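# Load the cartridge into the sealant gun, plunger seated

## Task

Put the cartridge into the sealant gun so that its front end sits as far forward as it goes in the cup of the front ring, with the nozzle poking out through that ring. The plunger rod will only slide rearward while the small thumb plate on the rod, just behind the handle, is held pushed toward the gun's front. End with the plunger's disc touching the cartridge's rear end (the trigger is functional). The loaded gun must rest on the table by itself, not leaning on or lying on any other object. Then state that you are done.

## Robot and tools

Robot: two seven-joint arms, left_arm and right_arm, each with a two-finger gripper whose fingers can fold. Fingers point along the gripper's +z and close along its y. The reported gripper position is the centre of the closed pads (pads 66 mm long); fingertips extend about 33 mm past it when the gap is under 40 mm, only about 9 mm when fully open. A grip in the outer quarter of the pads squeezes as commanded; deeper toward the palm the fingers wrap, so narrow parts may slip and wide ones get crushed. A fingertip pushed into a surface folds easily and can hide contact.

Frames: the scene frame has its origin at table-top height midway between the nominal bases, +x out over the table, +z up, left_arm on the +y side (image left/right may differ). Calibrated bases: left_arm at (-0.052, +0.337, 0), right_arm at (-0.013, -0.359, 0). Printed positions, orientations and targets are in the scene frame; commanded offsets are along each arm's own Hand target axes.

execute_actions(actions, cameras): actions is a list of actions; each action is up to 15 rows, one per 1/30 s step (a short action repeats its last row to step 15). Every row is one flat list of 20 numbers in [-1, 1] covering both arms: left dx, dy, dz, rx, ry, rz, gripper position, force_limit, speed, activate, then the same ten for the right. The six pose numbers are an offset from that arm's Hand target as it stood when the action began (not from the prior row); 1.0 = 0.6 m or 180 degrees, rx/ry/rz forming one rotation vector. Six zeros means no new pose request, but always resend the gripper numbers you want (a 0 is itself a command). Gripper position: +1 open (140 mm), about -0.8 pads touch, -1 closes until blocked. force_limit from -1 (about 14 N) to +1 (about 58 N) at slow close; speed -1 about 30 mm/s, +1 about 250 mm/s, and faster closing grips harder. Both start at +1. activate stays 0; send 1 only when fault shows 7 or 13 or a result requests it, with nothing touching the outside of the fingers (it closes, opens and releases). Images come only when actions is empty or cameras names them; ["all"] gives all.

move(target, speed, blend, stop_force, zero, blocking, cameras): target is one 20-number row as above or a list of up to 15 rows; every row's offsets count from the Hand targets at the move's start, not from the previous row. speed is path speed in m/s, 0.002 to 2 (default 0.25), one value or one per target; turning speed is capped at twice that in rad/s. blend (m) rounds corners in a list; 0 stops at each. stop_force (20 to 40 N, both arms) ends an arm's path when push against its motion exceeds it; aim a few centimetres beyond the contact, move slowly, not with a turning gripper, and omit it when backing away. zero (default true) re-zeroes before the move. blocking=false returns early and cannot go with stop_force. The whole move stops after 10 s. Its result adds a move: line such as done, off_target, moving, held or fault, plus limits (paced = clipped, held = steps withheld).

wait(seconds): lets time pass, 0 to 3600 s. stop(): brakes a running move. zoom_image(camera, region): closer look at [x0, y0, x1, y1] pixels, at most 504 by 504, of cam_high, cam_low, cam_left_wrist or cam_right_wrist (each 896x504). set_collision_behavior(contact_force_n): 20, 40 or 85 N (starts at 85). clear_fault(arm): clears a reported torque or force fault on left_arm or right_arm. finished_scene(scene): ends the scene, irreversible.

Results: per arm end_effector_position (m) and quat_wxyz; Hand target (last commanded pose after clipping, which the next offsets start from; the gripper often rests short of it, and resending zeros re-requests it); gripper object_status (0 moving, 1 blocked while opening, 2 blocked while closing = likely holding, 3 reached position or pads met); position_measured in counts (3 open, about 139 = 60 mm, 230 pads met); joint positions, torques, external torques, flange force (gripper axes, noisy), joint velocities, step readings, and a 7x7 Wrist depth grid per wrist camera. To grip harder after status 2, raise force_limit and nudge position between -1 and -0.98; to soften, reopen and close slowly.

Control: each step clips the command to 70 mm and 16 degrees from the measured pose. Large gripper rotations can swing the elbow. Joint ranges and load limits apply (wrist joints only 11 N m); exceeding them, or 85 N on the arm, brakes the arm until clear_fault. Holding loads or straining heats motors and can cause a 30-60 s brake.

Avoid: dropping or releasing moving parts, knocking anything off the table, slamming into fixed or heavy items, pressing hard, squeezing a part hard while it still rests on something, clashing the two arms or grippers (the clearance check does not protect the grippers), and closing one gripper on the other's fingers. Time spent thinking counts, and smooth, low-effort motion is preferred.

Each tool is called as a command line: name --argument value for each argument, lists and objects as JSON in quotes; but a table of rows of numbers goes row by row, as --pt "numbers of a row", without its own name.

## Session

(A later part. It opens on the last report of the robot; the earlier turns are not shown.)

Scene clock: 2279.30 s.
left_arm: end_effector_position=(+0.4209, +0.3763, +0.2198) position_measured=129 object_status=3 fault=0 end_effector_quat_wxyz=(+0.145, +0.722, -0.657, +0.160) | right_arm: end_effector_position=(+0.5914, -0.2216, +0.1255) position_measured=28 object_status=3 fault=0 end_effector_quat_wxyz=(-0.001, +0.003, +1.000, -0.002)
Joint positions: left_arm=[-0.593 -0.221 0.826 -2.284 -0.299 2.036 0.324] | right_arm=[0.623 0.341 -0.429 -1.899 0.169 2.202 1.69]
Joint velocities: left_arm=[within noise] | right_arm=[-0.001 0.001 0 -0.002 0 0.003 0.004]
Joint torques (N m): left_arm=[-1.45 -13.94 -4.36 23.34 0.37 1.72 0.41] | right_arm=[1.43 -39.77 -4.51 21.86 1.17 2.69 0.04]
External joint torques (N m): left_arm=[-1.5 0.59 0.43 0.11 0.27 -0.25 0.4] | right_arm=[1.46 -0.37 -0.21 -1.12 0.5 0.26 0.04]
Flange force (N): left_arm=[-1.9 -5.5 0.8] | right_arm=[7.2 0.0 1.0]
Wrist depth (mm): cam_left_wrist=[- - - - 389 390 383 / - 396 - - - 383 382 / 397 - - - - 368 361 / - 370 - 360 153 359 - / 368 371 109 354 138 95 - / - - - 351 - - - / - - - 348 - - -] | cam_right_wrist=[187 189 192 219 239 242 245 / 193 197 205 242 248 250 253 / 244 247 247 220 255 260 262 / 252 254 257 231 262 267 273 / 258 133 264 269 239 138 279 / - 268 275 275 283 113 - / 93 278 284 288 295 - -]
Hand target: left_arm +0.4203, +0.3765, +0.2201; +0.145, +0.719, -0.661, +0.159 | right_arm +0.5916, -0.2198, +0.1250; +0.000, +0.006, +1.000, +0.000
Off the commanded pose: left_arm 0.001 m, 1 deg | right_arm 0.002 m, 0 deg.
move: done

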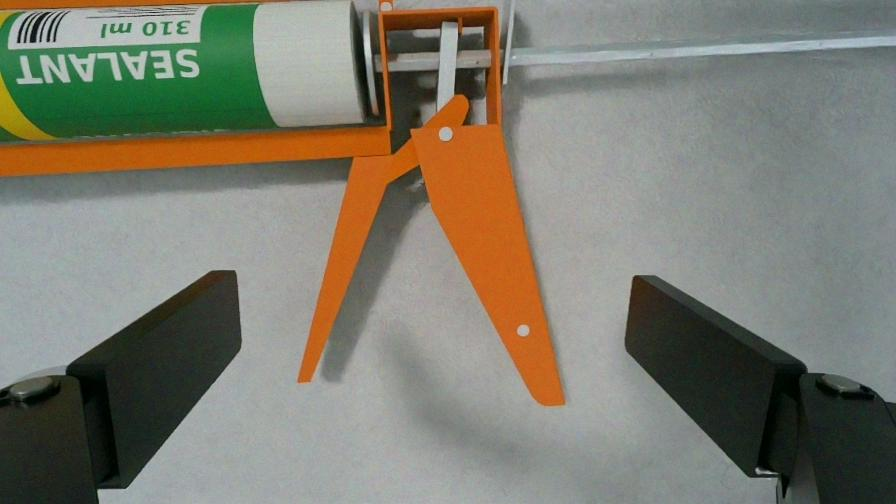

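move --pt "0 0 0 0 0 0 0.0 0 -0.5 0 0.0 0.0 0.075 0 0 0 0.8 -1 -0.2 0" --speed 0.1 --cameras '["cam_right_wrist"]'

Scene clock: 2303.03 s.
left_arm: end_effector_position=(+0.4209, +0.3763, +0.2198) position_measured=129 object_status=3 fault=0 end_effector_quat_wxyz=(+0.145, +0.722, -0.657, +0.160) | right_arm: end_effector_position=(+0.5906, -0.2200, +0.0800) position_measured=28 object_status=3 fault=0 end_effector_quat_wxyz=(-0.001, +0.007, +1.000, -0.002)
Joint positions: left_arm=[-0.593 -0.221 0.826 -2.284 -0.299 2.036 0.324] | right_arm=[0.608 0.407 -0.405 -1.93 0.205 2.293 1.677]
Joint velocities: left_arm=[within noise] | right_arm=[-0.002 0.002 0.002 0.002 -0.001 0.004 -0.001]
Joint torques (N m): left_arm=[-1.51 -13.9 -4.37 23.34 0.4 1.73 0.38] | right_arm=[0.57 -41.08 -5.06 21.15 1.1 2.53 -0.29]
External joint torques (N m): left_arm=[-1.41 0.56 0.56 0.14 0.3 -0.23 0.36] | right_arm=[0.49 -0.37 -0.33 -0.92 0.48 0.11 -0.29]
Flange force (N): left_arm=[-2.0 -5.4 0.7] | right_arm=[5.0 -1.3 0.4]
Wrist depth (mm): cam_left_wrist=[- 403 - - - - - / - 395 - - - 380 - / - 383 387 381 - - 364 / - 378 373 380 154 369 362 / - - 111 - 136 100 358 / - - - 354 - - - / - - - 348 344 - -] | cam_right_wrist=[144 145 148 175 197 197 202 / 155 162 165 180 204 207 209 / 201 203 182 173 209 213 215 / 207 209 209 181 215 219 223 / 212 133 218 221 190 138 229 / - 220 225 230 197 113 235 / 93 230 233 237 239 248 -]
Hand target: left_arm +0.4203, +0.3765, +0.2201; +0.145, +0.719, -0.661, +0.159 | right_arm +0.5916, -0.2199, +0.0800; +0.000, +0.006, +1.000, +0.000
Off the commanded pose: left_arm 0.001 m, 1 deg | right_arm 0.001 m, 0 deg.
move: done

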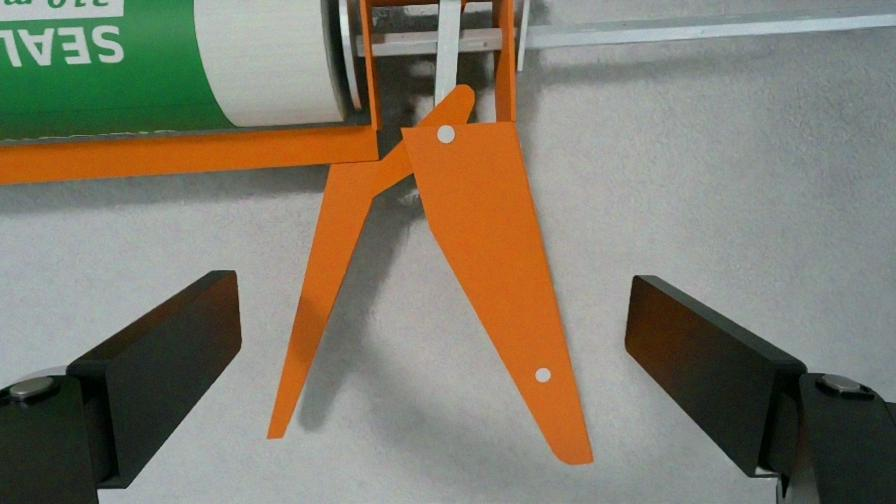

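move --pt "0 0 0 0 0 0 0.0 0 -0.5 0 0.0 -0.003 0.0567 0 0 0 0.8 -1 -0.2 0" --speed 0.06 --cameras '["cam_right_wrist"]'

Scene clock: 2320.67 s.
left_arm: end_effector_position=(+0.4209, +0.3763, +0.2198) position_measured=129 object_status=3 fault=0 end_effector_quat_wxyz=(+0.145, +0.722, -0.657, +0.160) | right_arm: end_effector_position=(+0.5909, -0.2215, +0.0464) position_measured=28 object_status=3 fault=0 end_effector_quat_wxyz=(-0.001, +0.007, +1.000, -0.002)
Joint positions: left_arm=[-0.593 -0.221 0.826 -2.284 -0.299 2.036 0.324] | right_arm=[0.584 0.462 -0.379 -1.943 0.232 2.359 1.657]
Joint velocities: left_arm=[within noise] | right_arm=[0 0.001 0.001 -0.001 -0.001 0.005 -0.004]
Joint torques (N m): left_arm=[-1.44 -13.9 -4.26 23.39 0.37 1.73 0.38] | right_arm=[0.02 -42.05 -5.06 20.39 1 2.64 -0.35]
External joint torques (N m): left_arm=[-1.39 0.65 0.62 0.15 0.28 -0.23 0.37] | right_arm=[0.04 -0.15 0.05 -1 0.41 0.2 -0.35]
Flange force (N): left_arm=[-2.2 -5.9 0.8] | right_arm=[4.4 -1.7 1.0]
Wrist depth (mm): cam_left_wrist=[399 396 406 - 398 391 389 / - 394 396 - - - - / - 395 - - - 377 - / - - 363 368 155 356 363 / - 373 111 357 137 98 358 / - - - 359 352 - - / - - - 363 344 - -] | cam_right_wrist=[114 115 121 141 149 168 170 / 127 135 146 137 171 173 175 / 145 169 149 140 175 179 181 / 173 174 164 146 179 183 186 / 178 133 182 184 153 138 194 / - 133 187 192 159 120 198 / 93 192 195 199 168 203 -]
Hand target: left_arm +0.4203, +0.3765, +0.2201; +0.145, +0.719, -0.661, +0.159 | right_arm +0.5916, -0.2217, +0.0460; +0.000, +0.006, +1.000, +0.000
Off the commanded pose: left_arm 0.001 m, 1 deg | right_arm 0.001 m, 0 deg.
move: done

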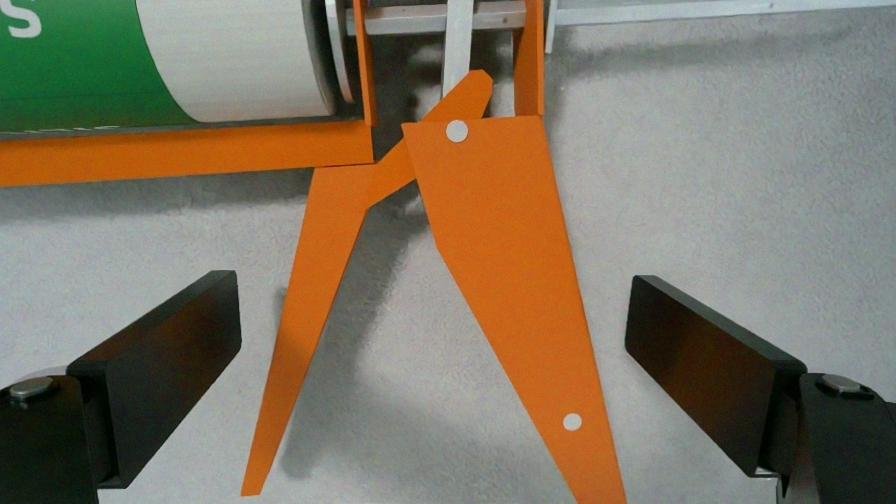

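execute_actions --actions '[[[0,0,0,0,0,0,0.0,0,-0.5,0,0,-0.003,0,0,0,0,-1,-1,-1,0]],[[0,0,0,0,0,0,0.0,0,-0.5,0,0,0,0,0,0,0,-1,-1,-1,0]],[[0,0,0,0,0,0,0.0,0,-0.5,0,0,0,0,0,0,0,-1,-1,-1,0]],[[0,0,0,0,0,0,0.0,0,-0.5,0,0,0,0,0,0,0,-1,-1,-1,0]],[[0,0,0,0,0,0,0.0,0,-0.5,0,0,0,0,0,0,0,-1,-1,-1,0]]]' --cameras '["cam_right_wrist"]'

Scene clock: 2343.30 s.
left_arm: end_effector_position=(+0.4209, +0.3763, +0.2198) position_measured=129 object_status=3 fault=0 end_effector_quat_wxyz=(+0.145, +0.722, -0.657, +0.160) | right_arm: end_effector_position=(+0.5996, -0.2225, +0.0528) position_measured=133 object_status=2 fault=0 end_effector_quat_wxyz=(+0.011, +0.004, +1.000, +0.001)
Joint positions: left_arm=[-0.593 -0.221 0.826 -2.284 -0.299 2.036 0.324] | right_arm=[0.579 0.456 -0.379 -1.939 0.233 2.375 1.647]
Joint torques (N m): left_arm=[-1.43 -13.88 -4.34 23.32 0.4 1.72 0.35] | right_arm=[1.44 -38.21 -4.47 16.41 0.78 0.72 0.08]
External joint torques (N m): left_arm=[-1.44 0.62 0.48 0.14 0.3 -0.23 0.33] | right_arm=[1.48 3.76 0.61 -5.14 0.2 -1.77 0.08]
External joint torques at the end of the 1st action: left_arm=[-1.45 0.6 0.58 0.14 0.28 -0.24 0.36] | right_arm=[0.44 -0.21 -0.59 -1.49 0.17 0.12 -0.27]
External joint torques at the end of the 2nd action: left_arm=[-1.46 0.53 0.54 0.36 0.3 -0.22 0.36] | right_arm=[0.4 1.3 -0.67 -3.46 0.07 -0.62 -0.2]
External joint torques at the end of the 3rd action: left_arm=[-1.46 0.57 0.52 0.09 0.29 -0.25 0.35] | right_arm=[0.2 2.26 0.06 -4.23 0.22 -1.37 0.04]
External joint torques at the end of the 4th action: left_arm=[-1.59 0.77 0.43 0.1 0.28 -0.24 0.4] | right_arm=[1.2 3.92 0.17 -4.24 0.33 -1.77 0.04]
Flange force (N): left_arm=[-1.8 -5.6 0.7] | right_arm=[9.9 -0.2 4.1]
Flange force at the end of the 1st action (N): left_arm=[-2.1 -5.7 0.7] | right_arm=[7.2 -1.8 -0.2]
Flange force at the end of the 2nd action (N): left_arm=[-1.9 -6.0 0.3] | right_arm=[10.3 -2.5 1.3]
Flange force at the end of the 3rd action (N): left_arm=[-1.9 -5.3 0.7] | right_arm=[9.3 -2.0 2.3]
Flange force at the end of the 4th action (N): left_arm=[-2.1 -6.3 1.1] | right_arm=[5.5 0.2 4.3]
Wrist depth (mm): cam_left_wrist=[- 399 - 399 392 - 391 / - - 383 - 384 383 370 / - - 391 - - - - / 372 377 371 366 152 363 360 / - 376 110 359 137 98 353 / - - - - - - - / - - - 344 - - -] | cam_right_wrist=[141 142 145 166 168 171 173 / 167 169 170 140 175 178 180 / 172 174 175 145 181 185 189 / 178 180 158 152 187 191 - / 185 186 154 160 157 199 - / - 89 166 195 137 91 206 / - - 203 205 - 73 74]
Hand target: left_arm +0.4203, +0.3765, +0.2201; +0.145, +0.719, -0.661, +0.159 | right_arm +0.5916, -0.2235, +0.0460; +0.000, +0.006, +1.000, +0.000
Off the commanded pose: left_arm 0.001 m, 1 deg | right_arm 0.011 m, 1 deg.
Step readings (end_effector_position of left_arm | right_arm; steps 1 to 15: 1st action; 16 to 30: 2nd action; 31 to 45: 3rd action; 46 to 60: 4th action; 61 to 75: 5th action):
0: (+0.4209, +0.3763, +0.2198) | (+0.5911, -0.2215, +0.0465)
1: (+0.4209, +0.3763, +0.2198) | (+0.5911, -0.2215, +0.0465)
2: (+0.4209, +0.3763, +0.2198) | (+0.5911, -0.2217, +0.0464)
4: (+0.4209, +0.3763, +0.2198) | (+0.5911, -0.2224, +0.0462)
8: (+0.4209, +0.3763, +0.2198) | (+0.5912, -0.2233, +0.0461)
15: (+0.4209, +0.3763, +0.2198) | (+0.5912, -0.2232, +0.0461)
16: (+0.4209, +0.3763, +0.2198) | (+0.5912, -0.2232, +0.0461)
17: (+0.4209, +0.3763, +0.2198) | (+0.5911, -0.2231, +0.0461)
19: (+0.4209, +0.3763, +0.2198) | (+0.5911, -0.2231, +0.0460)
23: (+0.4209, +0.3763, +0.2198) | (+0.5912, -0.2231, +0.0460)
30: (+0.4209, +0.3763, +0.2198) | (+0.5920, -0.2224, +0.0468)
31: (+0.4209, +0.3763, +0.2198) | (+0.5923, -0.2223, +0.0470)
32: (+0.4209, +0.3763, +0.2198) | (+0.5926, -0.2222, +0.0472)
34: (+0.4209, +0.3763, +0.2198) | (+0.5931, -0.2220, +0.0476)
38: (+0.4209, +0.3763, +0.2198) | (+0.5942, -0.2217, +0.0484)
45: (+0.4209, +0.3763, +0.2198) | (+0.5962, -0.2219, +0.0497)
46: (+0.4209, +0.3763, +0.2198) | (+0.5964, -0.2220, +0.0498)
47: (+0.4209, +0.3763, +0.2198) | (+0.5966, -0.2220, +0.0500)
49: (+0.4209, +0.3763, +0.2198) | (+0.5970, -0.2220, +0.0503)
53: (+0.4209, +0.3763, +0.2198) | (+0.5977, -0.2219, +0.0509)
60: (+0.4209, +0.3763, +0.2198) | (+0.5987, -0.2219, +0.0519)
61: (+0.4209, +0.3763, +0.2198) | (+0.5989, -0.2219, +0.0521)
62: (+0.4209, +0.3763, +0.2198) | (+0.5990, -0.2219, +0.0522)
64: (+0.4209, +0.3763, +0.2198) | (+0.5993, -0.2220, +0.0525)
68: (+0.4209, +0.3763, +0.2198) | (+0.5996, -0.2225, +0.0528)
75: (+0.4209, +0.3763, +0.2198) | (+0.5996, -0.2225, +0.0528)

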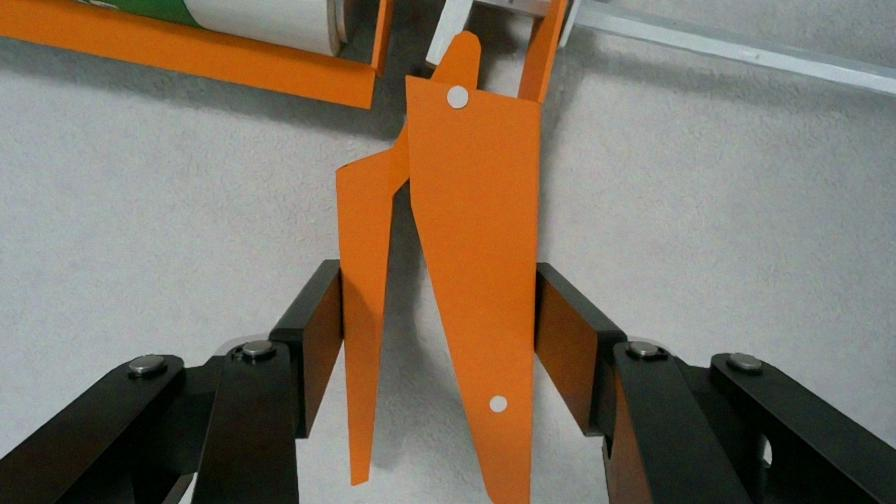

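execute_actions --actions '[[[0,0,0,0,0,0,0.0,0,-0.5,0,0,0,0,0,0,0,0.8,-1,-0.4,0]],[[0,0,0,0,0,0,0.0,0,-0.5,0,0,0,0,0,0,0,0.8,-1,-0.4,0]]]' --cameras '["cam_right_wrist"]'

Scene clock: 2358.43 s.
left_arm: end_effector_position=(+0.4209, +0.3763, +0.2198) position_measured=129 object_status=3 fault=0 end_effector_quat_wxyz=(+0.145, +0.722, -0.657, +0.160) | right_arm: end_effector_position=(+0.5929, -0.2242, +0.0471) position_measured=28 object_status=3 fault=0 end_effector_quat_wxyz=(+0.002, +0.004, +1.000, -0.001)
Joint positions: left_arm=[-0.593 -0.221 0.826 -2.284 -0.299 2.036 0.324] | right_arm=[0.579 0.46 -0.378 -1.945 0.233 2.366 1.647]
Joint torques (N m): left_arm=[-1.5 -13.85 -4.29 23.32 0.37 1.74 0.32] | right_arm=[1.27 -41.84 -4.99 20.51 0.75 2.16 0.02]
External joint torques (N m): left_arm=[-1.49 0.64 0.56 0.1 0.27 -0.23 0.3] | right_arm=[1.18 0.09 0 -0.87 0.17 -0.28 0.02]
External joint torques at the end of the 1st action: left_arm=[-1.49 0.44 0.51 0.29 0.28 -0.22 0.35] | right_arm=[1.36 0 0.17 -0.82 0.19 -0.24 0.04]
Flange force (N): left_arm=[-1.9 -5.7 0.9] | right_arm=[4.1 0.6 -0.6]
Flange force at the end of the 1st action (N): left_arm=[-1.7 -5.4 0.4] | right_arm=[4.3 0.9 -0.6]
Wrist depth (mm): cam_left_wrist=[405 410 - 404 395 386 387 / 403 400 - - 387 - 376 / - - - - - 371 378 / 377 - 376 371 155 371 - / 367 - 111 361 157 98 - / - - - 358 351 - - / - - - 346 347 - -] | cam_right_wrist=[137 125 127 162 146 165 170 / 163 165 147 138 171 173 176 / - 170 169 140 176 179 182 / 174 174 175 147 182 185 187 / 178 133 182 151 186 138 194 / - 122 190 159 195 120 199 / - 194 196 198 201 204 -]
Hand target: left_arm +0.4203, +0.3765, +0.2201; +0.145, +0.719, -0.661, +0.159 | right_arm +0.5916, -0.2235, +0.0460; +0.000, +0.006, +1.000, +0.000
Off the commanded pose: left_arm 0.001 m, 1 deg | right_arm 0.002 m, 0 deg.
Step readings (end_effector_position of left_arm | right_arm; steps 1 to 15: 1st action; 16 to 30: 2nd action):
0: (+0.4209, +0.3763, +0.2198) | (+0.5996, -0.2225, +0.0528)
1: (+0.4209, +0.3763, +0.2198) | (+0.5996, -0.2225, +0.0528)
2: (+0.4209, +0.3763, +0.2198) | (+0.5988, -0.2227, +0.0522)
4: (+0.4209, +0.3763, +0.2198) | (+0.5967, -0.2234, +0.0503)
8: (+0.4209, +0.3763, +0.2198) | (+0.5940, -0.2241, +0.0477)
15: (+0.4209, +0.3763, +0.2198) | (+0.5930, -0.2242, +0.0471)
16: (+0.4209, +0.3763, +0.2198) | (+0.5930, -0.2242, +0.0471)
17: (+0.4209, +0.3763, +0.2198) | (+0.5930, -0.2242, +0.0471)
19: (+0.4209, +0.3763, +0.2198) | (+0.5929, -0.2242, +0.0471)
23: (+0.4209, +0.3763, +0.2198) | (+0.5929, -0.2242, +0.0471)
30: (+0.4209, +0.3763, +0.2198) | (+0.5929, -0.2242, +0.0471)

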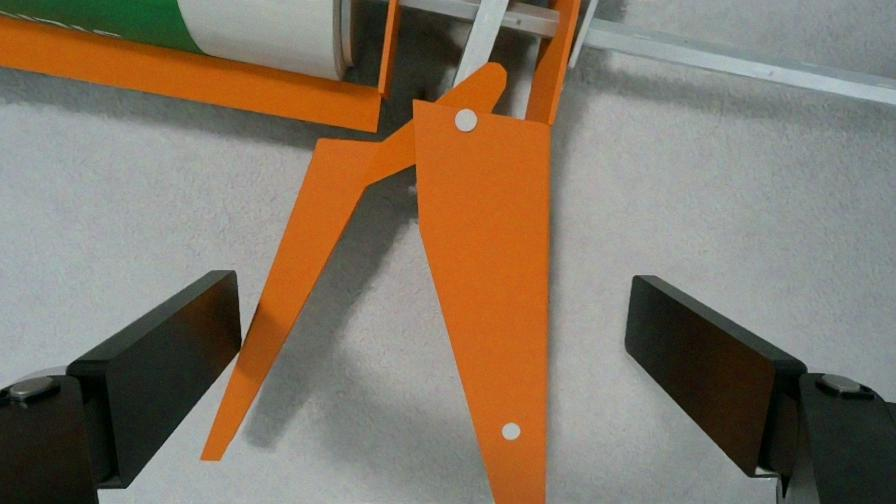

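move --pt "0 0 0 0 0 0 0.0 0 -0.5 0 0.004 -0.0175 0.0017 0 0 0.0536 0.8 -1 -0.2 0" --speed 0.06 --cameras '["cam_right_wrist"]'

Scene clock: 2403.60 s.
left_arm: end_effector_position=(+0.4209, +0.3763, +0.2198) position_measured=129 object_status=3 fault=0 end_effector_quat_wxyz=(+0.145, +0.722, -0.657, +0.160) | right_arm: end_effector_position=(+0.5889, -0.2350, +0.0450) position_measured=28 object_status=3 fault=0 end_effector_quat_wxyz=(-0.001, +0.087, +0.996, -0.002)
Joint positions: left_arm=[-0.593 -0.221 0.826 -2.284 -0.299 2.036 0.324] | right_arm=[0.611 0.46 -0.427 -1.962 0.262 2.366 1.776]
Joint velocities: left_arm=[within noise] | right_arm=[0.001 0 0 0 0 0 0.007]
Joint torques (N m): left_arm=[-1.44 -13.87 -4.26 23.29 0.38 1.73 0.39] | right_arm=[1.71 -41.4 -6.6 19.8 1.11 2.62 0.12]
External joint torques (N m): left_arm=[-1.35 0.59 0.66 0.13 0.28 -0.22 0.38] | right_arm=[1.55 -0.23 -1.02 -1.45 0.53 0.19 0.12]
Flange force (N): left_arm=[-2.2 -5.6 0.7] | right_arm=[8.7 -1.4 -0.8]
Wrist depth (mm): cam_left_wrist=[416 409 - - - - 382 / - - - - 385 381 379 / - 378 385 381 - - 370 / 381 - - 370 156 - - / 373 370 110 352 356 96 355 / - - - 360 - - - / - - - - - - -] | cam_right_wrist=[115 115 118 140 150 166 168 / 140 141 145 138 168 171 173 / 168 167 147 140 172 177 179 / 172 173 149 145 146 182 184 / 177 132 180 182 152 138 191 / - 133 187 190 157 120 - / - 191 195 197 167 201 -]
Hand target: left_arm +0.4203, +0.3765, +0.2201; +0.145, +0.719, -0.661, +0.159 | right_arm +0.5890, -0.2340, +0.0449; +0.000, +0.090, +0.996, +0.000
Off the commanded pose: left_arm 0.001 m, 1 deg | right_arm 0.001 m, 0 deg.
move: done

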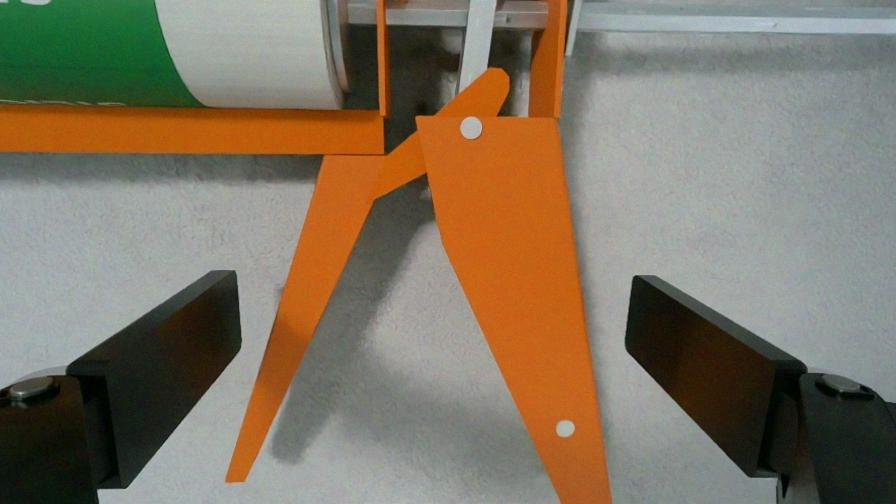

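execute_actions --actions '[[[0,0,0,0,0,0,0.0,0,-0.5,0,0,0,0,0,0,0,-1,-1,-1,0]],[[0,0,0,0,0,0,0.0,0,-0.5,0,0,0,0,0,0,0,-1,-1,-1,0]],[[0,0,0,0,0,0,0.0,0,-0.5,0,0,0,0,0,0,0,-1,-1,-1,0]],[[0,0,0,0,0,0,0.0,0,-0.5,0,0,0,0,0,0,0,-1,-1,-1,0]],[[0,0,0,0,0,0,0.0,0,-0.5,0,0,0,0,0,0,0,-1,-1,-1,0]]]' --cameras '["cam_right_wrist"]'

Scene clock: 2415.77 s.
left_arm: end_effector_position=(+0.4209, +0.3763, +0.2198) position_measured=129 object_status=3 fault=0 end_effector_quat_wxyz=(+0.145, +0.722, -0.657, +0.160) | right_arm: end_effector_position=(+0.5917, -0.2347, +0.0469) position_measured=89 object_status=2 fault=0 end_effector_quat_wxyz=(+0.003, +0.088, +0.996, -0.001)
Joint positions: left_arm=[-0.593 -0.221 0.826 -2.284 -0.299 2.036 0.324] | right_arm=[0.611 0.458 -0.427 -1.961 0.262 2.372 1.778]
Joint torques (N m): left_arm=[-1.49 -13.92 -4.33 23.3 0.39 1.71 0.37] | right_arm=[1.58 -40.18 -5.47 18.46 0.81 1.73 0.05]
External joint torques (N m): left_arm=[-1.58 0.61 0.41 0.12 0.29 -0.24 0.36] | right_arm=[1.46 0.93 0.13 -2.77 0.22 -0.71 0.05]
External joint torques at the end of the 1st action: left_arm=[-1.49 0.55 0.52 0.24 0.27 -0.23 0.28] | right_arm=[1.19 -0.17 -0.23 -1.41 0.3 0.18 0.01]
External joint torques at the end of the 2nd action: left_arm=[-1.31 0.47 0.73 0.23 0.28 -0.22 0.33] | right_arm=[1.52 0.51 -0.54 -1.5 0.34 0.09 0.08]
External joint torques at the end of the 3rd action: left_arm=[-1.46 0.53 0.62 0.17 0.26 -0.24 0.36] | right_arm=[1.56 1.13 0.27 -2.87 0.23 -0.71 0.13]
External joint torques at the end of the 4th action: left_arm=[-1.45 0.55 0.44 0.17 0.27 -0.24 0.35] | right_arm=[1.72 1.22 0.39 -2.88 0.24 -0.74 0.1]
Flange force (N): left_arm=[-1.7 -5.6 0.8] | right_arm=[9.1 -1.5 0.4]
Flange force at the end of the 1st action (N): left_arm=[-1.7 -5.7 0.5] | right_arm=[7.6 -1.4 -0.2]
Flange force at the end of the 2nd action (N): left_arm=[-2.1 -5.4 0.4] | right_arm=[6.8 -0.7 0.5]
Flange force at the end of the 3rd action (N): left_arm=[-2.0 -5.6 0.6] | right_arm=[9.2 -1.2 0.7]
Flange force at the end of the 4th action (N): left_arm=[-1.8 -5.4 0.6] | right_arm=[9.1 -1.0 0.9]
Wrist depth (mm): cam_left_wrist=[414 - 404 396 392 385 - / 399 - 388 380 - - - / - 381 382 363 - 369 - / - - 385 368 363 368 370 / 368 - 110 363 156 96 356 / - - - 357 - - - / - - - 348 - - -] | cam_right_wrist=[120 121 124 162 165 167 167 / 141 143 146 138 170 173 175 / 169 170 170 140 175 179 181 / 174 175 151 148 164 185 186 / 179 178 154 184 152 188 195 / - 89 161 192 158 97 93 / - 196 197 201 168 - 75]
Hand target: left_arm +0.4203, +0.3765, +0.2201; +0.145, +0.719, -0.661, +0.159 | right_arm +0.5890, -0.2340, +0.0449; +0.000, +0.090, +0.996, +0.000
Off the commanded pose: left_arm 0.001 m, 1 deg | right_arm 0.003 m, 0 deg.
Step readings (end_effector_position of left_arm | right_arm; steps 1 to 15: 1st action; 16 to 30: 2nd action; 31 to 45: 3rd action; 46 to 60: 4th action; 61 to 75: 5th action):
0: (+0.4209, +0.3763, +0.2198) | (+0.5889, -0.2350, +0.0450)
1: (+0.4209, +0.3763, +0.2198) | (+0.5889, -0.2350, +0.0450)
2: (+0.4209, +0.3763, +0.2198) | (+0.5889, -0.2350, +0.0450)
4: (+0.4209, +0.3763, +0.2198) | (+0.5889, -0.2350, +0.0450)
8: (+0.4209, +0.3763, +0.2198) | (+0.5889, -0.2350, +0.0450)
15: (+0.4209, +0.3763, +0.2198) | (+0.5889, -0.2350, +0.0450)
16: (+0.4209, +0.3763, +0.2198) | (+0.5889, -0.2350, +0.0450)
17: (+0.4209, +0.3763, +0.2198) | (+0.5889, -0.2350, +0.0450)
19: (+0.4209, +0.3763, +0.2198) | (+0.5889, -0.2350, +0.0450)
23: (+0.4209, +0.3763, +0.2198) | (+0.5890, -0.2351, +0.0451)
30: (+0.4209, +0.3763, +0.2198) | (+0.5891, -0.2351, +0.0451)
31: (+0.4209, +0.3763, +0.2198) | (+0.5893, -0.2349, +0.0452)
32: (+0.4209, +0.3763, +0.2198) | (+0.5895, -0.2347, +0.0455)
34: (+0.4209, +0.3763, +0.2198) | (+0.5901, -0.2344, +0.0459)
38: (+0.4209, +0.3763, +0.2198) | (+0.5911, -0.2343, +0.0466)
45: (+0.4209, +0.3763, +0.2198) | (+0.5917, -0.2347, +0.0469)
46: (+0.4209, +0.3763, +0.2198) | (+0.5917, -0.2347, +0.0469)
47: (+0.4209, +0.3763, +0.2198) | (+0.5917, -0.2347, +0.0469)
49: (+0.4209, +0.3763, +0.2198) | (+0.5917, -0.2347, +0.0469)
53: (+0.4209, +0.3763, +0.2198) | (+0.5917, -0.2347, +0.0469)
60: (+0.4209, +0.3763, +0.2198) | (+0.5917, -0.2347, +0.0469)
61: (+0.4209, +0.3763, +0.2198) | (+0.5917, -0.2347, +0.0469)
62: (+0.4209, +0.3763, +0.2198) | (+0.5917, -0.2347, +0.0469)
64: (+0.4209, +0.3763, +0.2198) | (+0.5917, -0.2347, +0.0469)
68: (+0.4209, +0.3763, +0.2198) | (+0.5917, -0.2347, +0.0469)
75: (+0.4209, +0.3763, +0.2198) | (+0.5917, -0.2347, +0.0469)

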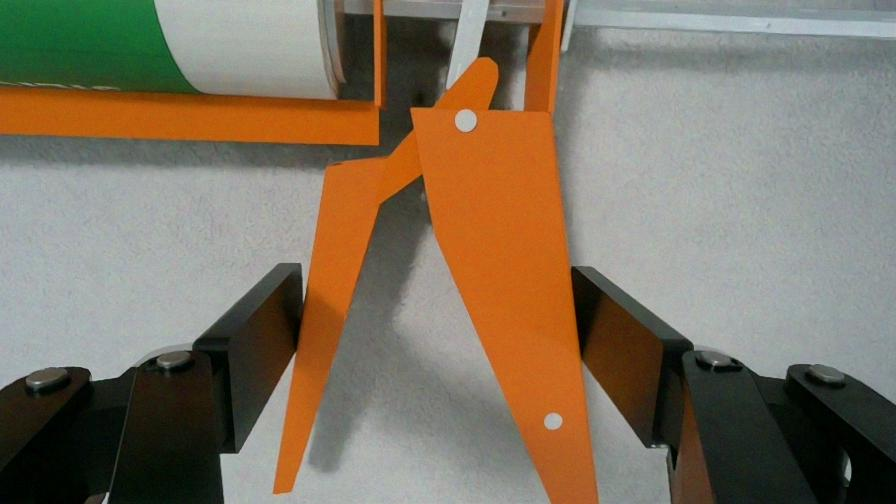

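execute_actions --actions '[[[0,0,0,0,0,0,0.0,0,-0.5,0,0,0,0,0,0,0,0.8,-1,-0.4,0]],[[0,0,0,0,0,0,0.0,0,-0.5,0,0,0,0,0,0,0,0.8,-1,-0.4,0]]]' --cameras '["cam_right_wrist", "cam_low", "cam_high"]'

zoom_image --camera "cam_low" --region '[240, 300, 440, 400]'

Scene clock: 2433.30 s.
left_arm: end_effector_position=(+0.4209, +0.3763, +0.2198) position_measured=129 object_status=3 fault=0 end_effector_quat_wxyz=(+0.145, +0.722, -0.657, +0.160) | right_arm: end_effector_position=(+0.5905, -0.2347, +0.0460) position_measured=28 object_status=3 fault=0 end_effector_quat_wxyz=(+0.002, +0.088, +0.996, -0.001)
Joint positions: left_arm=[-0.593 -0.221 0.826 -2.284 -0.299 2.036 0.324] | right_arm=[0.611 0.459 -0.426 -1.963 0.262 2.371 1.779]
Joint torques (N m): left_arm=[-1.45 -13.87 -4.32 23.38 0.38 1.71 0.39] | right_arm=[1.07 -41.23 -5.7 20.11 0.79 2.15 0.06]
External joint torques (N m): left_arm=[-1.27 0.56 0.7 0.2 0.28 -0.25 0.38] | right_arm=[1.16 -0.16 0.07 -1.09 0.2 -0.29 0.06]
External joint torques at the end of the 1st action: left_arm=[-1.47 0.76 0.46 0.08 0.27 -0.25 0.36] | right_arm=[1.18 0.05 -0.22 -1.08 0.22 -0.31 0.05]
Flange force (N): left_arm=[-2.3 -5.7 0.5] | right_arm=[5.6 -0.5 -1.0]
Flange force at the end of the 1st action (N): left_arm=[-2.1 -6.1 1.0] | right_arm=[5.1 -0.4 -0.8]
Wrist depth (mm): cam_left_wrist=[- - - - - 394 - / - 388 - - 401 - - / - 388 379 - 389 - - / - - 372 376 155 - - / - 373 111 - 356 95 - / - - - 348 - - - / - - - 347 - - -] | cam_right_wrist=[118 117 122 162 164 167 169 / 141 142 146 138 169 171 174 / 169 169 169 140 174 178 180 / 173 174 165 146 179 184 184 / 178 133 182 183 153 138 193 / - 133 188 192 160 120 - / 93 193 195 198 168 204 -]
Hand target: left_arm +0.4203, +0.3765, +0.2201; +0.145, +0.719, -0.661, +0.159 | right_arm +0.5890, -0.2340, +0.0449; +0.000, +0.090, +0.996, +0.000
Off the commanded pose: left_arm 0.001 m, 1 deg | right_arm 0.002 m, 0 deg.
Step readings (end_effector_position of left_arm | right_arm; steps 1 to 15: 1st action; 16 to 30: 2nd action):
0: (+0.4209, +0.3763, +0.2198) | (+0.5917, -0.2347, +0.0469)
1: (+0.4209, +0.3763, +0.2198) | (+0.5917, -0.2347, +0.0468)
2: (+0.4209, +0.3763, +0.2198) | (+0.5912, -0.2348, +0.0465)
4: (+0.4209, +0.3763, +0.2198) | (+0.5906, -0.2349, +0.0461)
8: (+0.4209, +0.3763, +0.2198) | (+0.5905, -0.2348, +0.0461)
15: (+0.4209, +0.3763, +0.2198) | (+0.5905, -0.2347, +0.0460)
16: (+0.4209, +0.3763, +0.2198) | (+0.5905, -0.2347, +0.0460)
17: (+0.4209, +0.3763, +0.2198) | (+0.5905, -0.2347, +0.0460)
19: (+0.4209, +0.3763, +0.2198) | (+0.5905, -0.2347, +0.0460)
23: (+0.4209, +0.3763, +0.2198) | (+0.5905, -0.2347, +0.0460)
30: (+0.4209, +0.3763, +0.2198) | (+0.5905, -0.2347, +0.0460)
Images, in order (width x height): cam_high 896x504, cam_low 896x504, cam_right_wrist 896x504.

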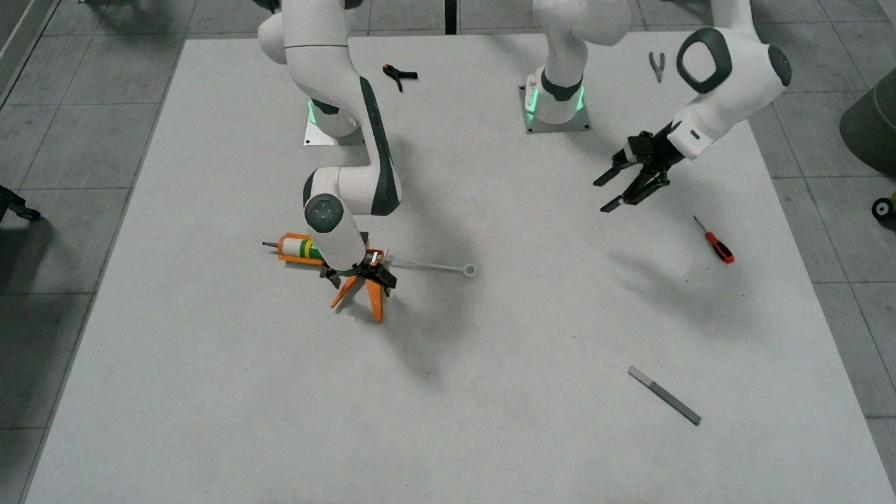

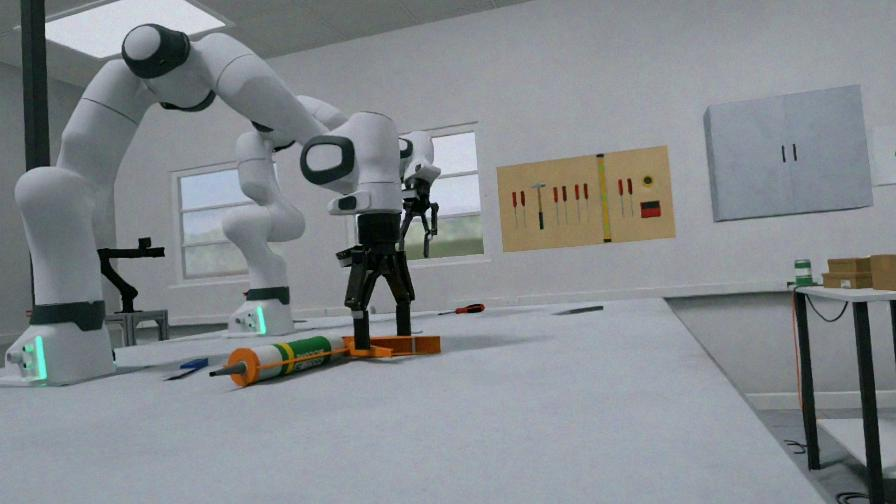

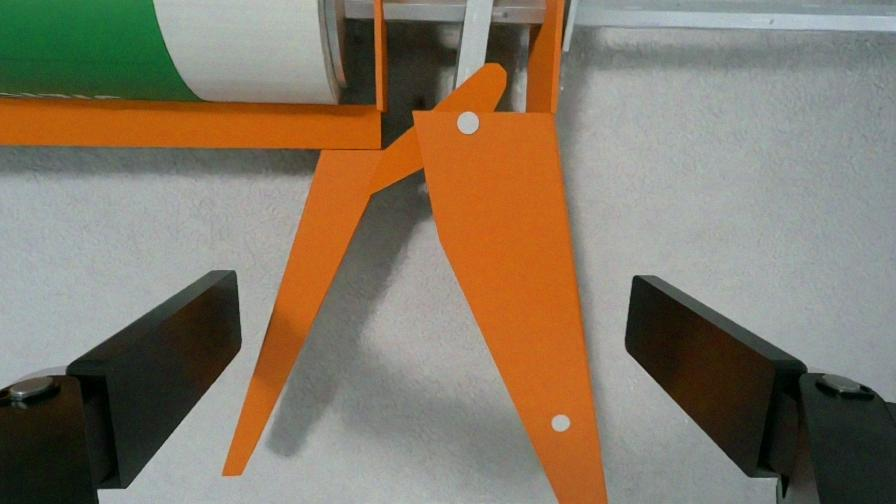

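Scaled by 2.520 from the camera's image (finer frame: 1280x720).

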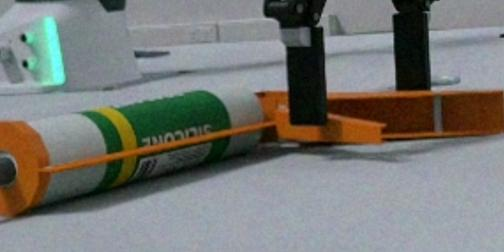

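zoom_image --camera "cam_low" --region '[200, 335, 300, 395]'

zoom_image --camera "cam_high" --region '[255, 220, 355, 290]'

zoom_image --camera "cam_right_wrist" --region '[280, 0, 600, 180]'

Scaled by 5.040 from the camera's image (finer frame: 1280x720).

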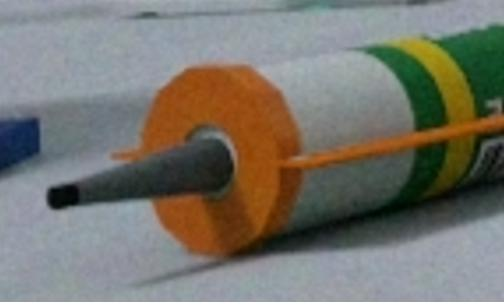

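Scaled by 5.040 from the camera's image (finer frame: 1280x720).

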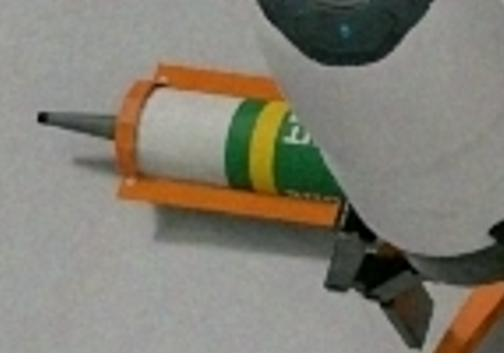

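Scaled by 1.575 from the camera's image (finer frame: 1280x720).

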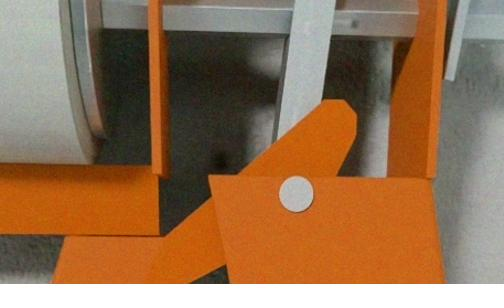

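move --pt "0 0 0 0 0 0 0.0 0 -0.5 0 0 0 -0.25 0 0 0 0.8 -1 -0.2 0" --speed 0.15 --cameras '["cam_right_wrist"]'

zoom_image --camera "cam_right_wrist" --region '[300, 0, 600, 170]'

Scene clock: 2461.67 s.
left_arm: end_effector_position=(+0.4209, +0.3763, +0.2198) position_measured=129 object_status=3 fault=0 end_effector_quat_wxyz=(+0.145, +0.722, -0.657, +0.160) | right_arm: end_effector_position=(+0.5898, -0.2335, +0.1951) position_measured=28 object_status=3 fault=0 end_effector_quat_wxyz=(+0.001, +0.089, +0.996, +0.002)
Joint positions: left_arm=[-0.593 -0.221 0.826 -2.284 -0.299 2.036 0.324] | right_arm=[0.665 0.248 -0.498 -1.845 0.137 2.062 1.862]
Joint velocities: left_arm=[within noise] | right_arm=[0 0.001 -0.002 -0.001 0 -0.004 0.008]
Joint torques (N m): left_arm=[-1.54 -13.86 -4.3 23.43 0.37 1.71 0.38] | right_arm=[1.74 -36.93 -4.54 23.52 0.31 2 0.01]
External joint torques (N m): left_arm=[-1.57 0.61 0.49 0.29 0.27 -0.24 0.37] | right_arm=[1.84 -0.26 -0.83 -0.45 -0.44 -0.43 0.01]
Flange force (N): left_arm=[-1.9 -6.3 0.6] | right_arm=[5.1 -0.3 -1.3]
Wrist depth (mm): cam_left_wrist=[- - - 394 401 - 381 / - 395 393 385 - 377 377 / - - 372 393 - - 367 / - - 377 367 136 - 357 / - - 110 359 137 95 355 / - - - 356 - - - / - - - 349 - - -] | cam_right_wrist=[250 255 274 302 309 318 317 / 278 265 273 310 318 320 320 / 310 315 315 291 333 329 340 / 322 324 330 303 340 343 344 / 327 133 339 345 349 139 360 / - 133 344 354 - 113 - / - 352 365 - - 379 -]
Hand target: left_arm +0.4203, +0.3765, +0.2201; +0.145, +0.719, -0.661, +0.159 | right_arm +0.5891, -0.2339, +0.1949; +0.000, +0.090, +0.996, +0.000
Off the commanded pose: left_arm 0.001 m, 1 deg | right_arm 0.001 m, 0 deg.
move: done

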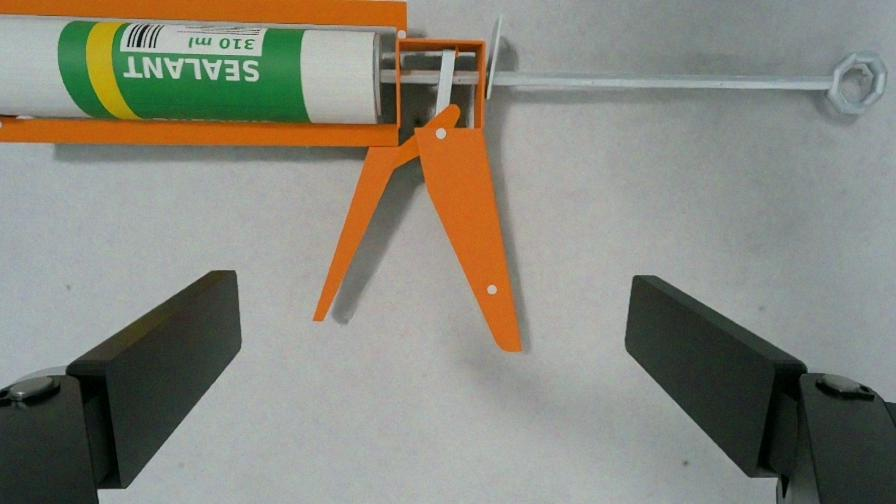

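Scaled by 1.680 from the camera's image (finer frame: 1280x720).

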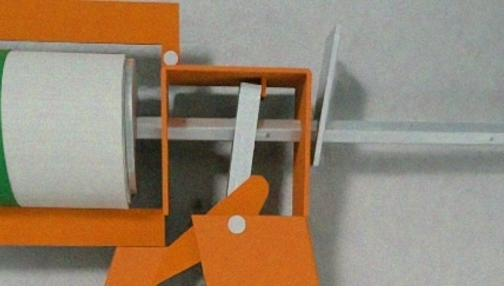

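zoom_image --camera "cam_right_wrist" --region '[350, 10, 430, 150]'

move --pt "0 0 0 0 0 0 0.0 0 -0.5 0 0.05 -0.35 0 0 0 0 0.8 -1 -0.2 0" --speed 0.2 --cameras '["cam_right_wrist", "cam_low", "cam_high"]'

Scaled by 3.600 from the camera's image (finer frame: 1280x720).

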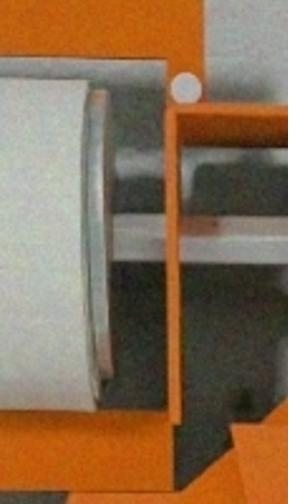

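Scene clock: 2475.60 s.
left_arm: end_effector_position=(+0.4209, +0.3763, +0.2198) position_measured=129 object_status=3 fault=0 end_effector_quat_wxyz=(+0.145, +0.722, -0.657, +0.160) | right_arm: end_effector_position=(+0.5214, -0.4348, +0.1948) position_measured=28 object_status=3 fault=0 end_effector_quat_wxyz=(-0.001, +0.094, +0.996, +0.000)
Joint positions: left_arm=[-0.593 -0.221 0.826 -2.284 -0.299 2.036 0.324] | right_arm=[0.517 0.005 -0.658 -2.13 0.005 2.131 1.614]
Joint velocities: left_arm=[within noise] | right_arm=[0 0 0 0 0.001 -0.001 -0.007]
Joint torques (N m): left_arm=[-1.47 -13.94 -4.35 23.39 0.37 1.72 0.35] | right_arm=[1.14 -26.43 -0.48 22.43 0.43 2.59 -0.37]
External joint torques (N m): left_arm=[-1.42 0.54 0.53 0.25 0.27 -0.22 0.34] | right_arm=[1.1 -0.66 -0.43 -1.33 -0.27 0.16 -0.37]
Flange force (N): left_arm=[-1.9 -5.7 0.5] | right_arm=[7.4 -0.4 1.3]
Wrist depth (mm): cam_left_wrist=[- - - - 392 - - / - - - - 386 395 384 / - 389 370 - 377 - 371 / - 381 - 366 136 362 361 / - 370 111 - 357 100 - / - - - 350 - - - / - - - - - - -] | cam_right_wrist=[292 299 300 304 308 311 320 / 304 301 305 275 279 287 322 / 311 316 319 279 285 299 339 / 321 323 328 332 340 328 345 / - 132 338 345 342 138 328 / - 114 350 - - 113 - / - 356 361 370 - - -]
Hand target: left_arm +0.4203, +0.3765, +0.2201; +0.145, +0.719, -0.661, +0.159 | right_arm +0.5218, -0.4351, +0.1951; +0.000, +0.090, +0.996, +0.000
Off the commanded pose: left_arm 0.001 m, 1 deg | right_arm 0.001 m, 0 deg.
move: done
Images, in order (width x height): cam_high 896x504, cam_low 896x504, cam_right_wrist 896x504.

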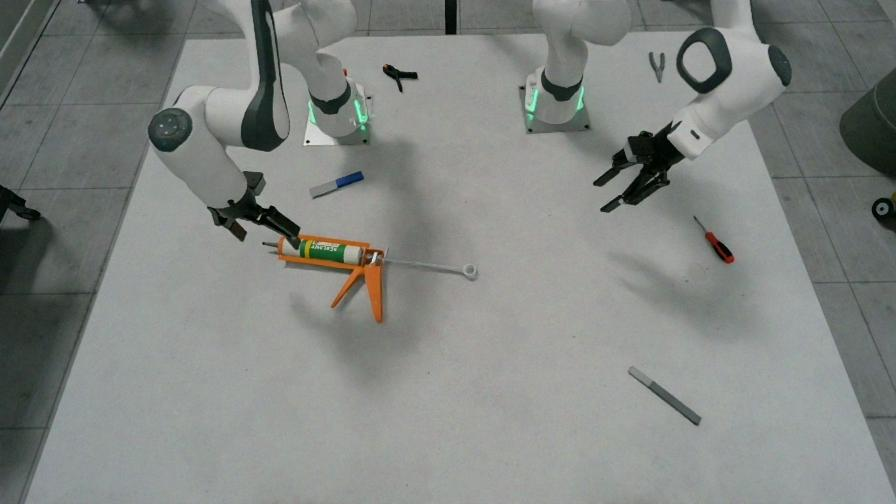

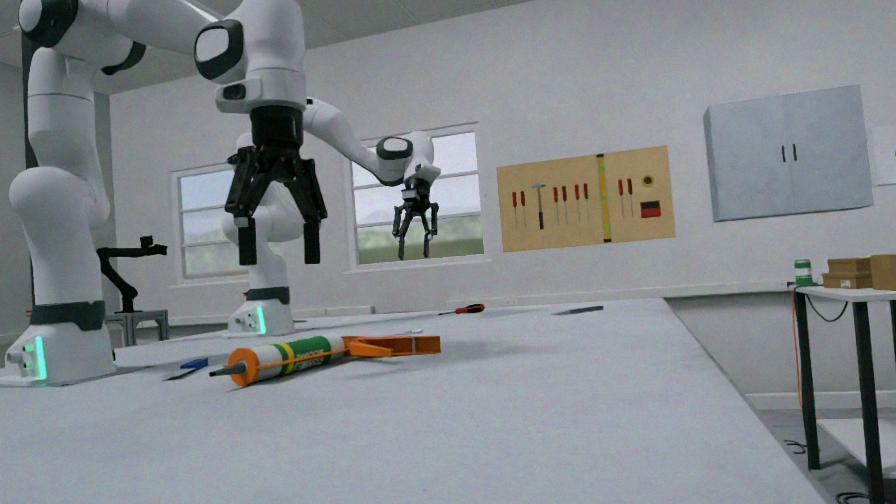

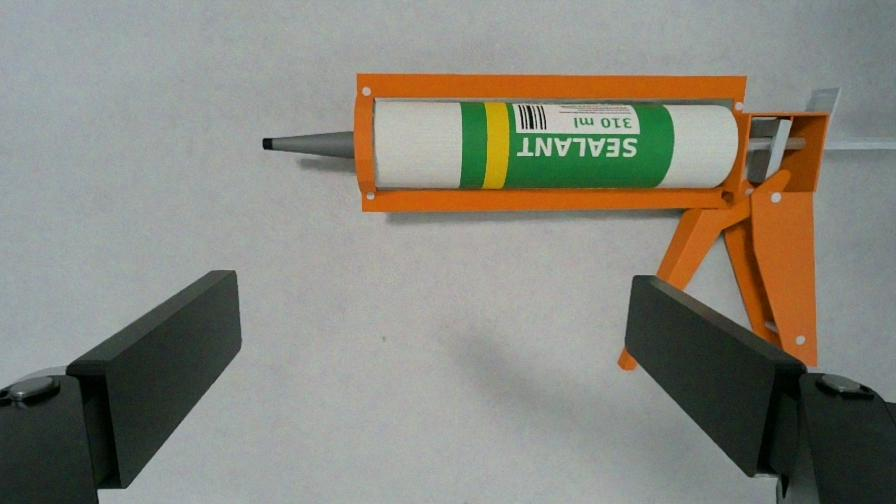

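zoom_image --camera "cam_right_wrist" --region '[250, 60, 480, 220]'

zoom_image --camera "cam_low" --region '[200, 325, 450, 395]'

zoom_image --camera "cam_high" --region '[255, 215, 405, 335]'

Scaled by 2.191 from the camera's image (finer frame: 1280x720).

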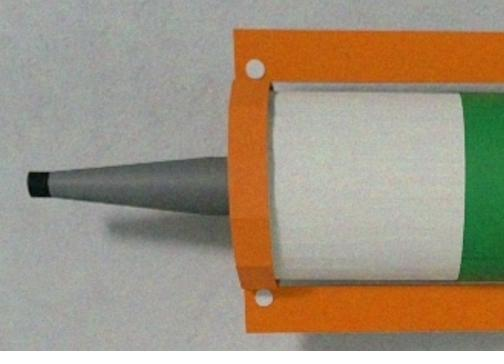

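Scaled by 2.016 from the camera's image (finer frame: 1280x720).

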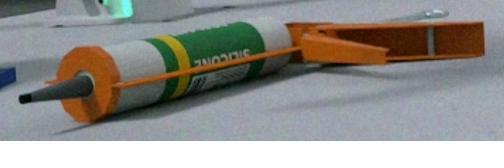

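Scaled by 3.360 from the camera's image (finer frame: 1280x720).

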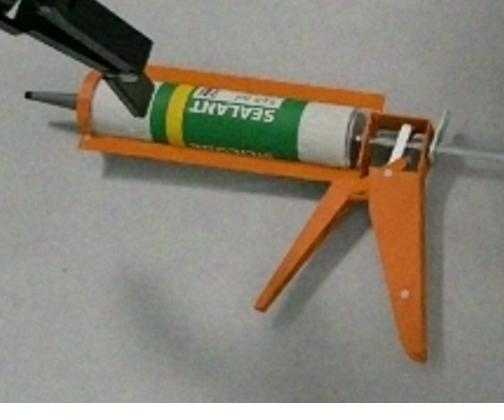

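zoom_image --camera "cam_low" --region '[215, 342, 275, 392]'

Scaled by 8.400 from the camera's image (finer frame: 1280x720).

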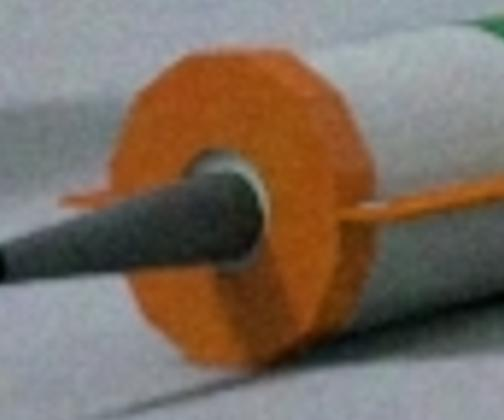

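finished_scene --scene 2

The scene is finished: the task was done.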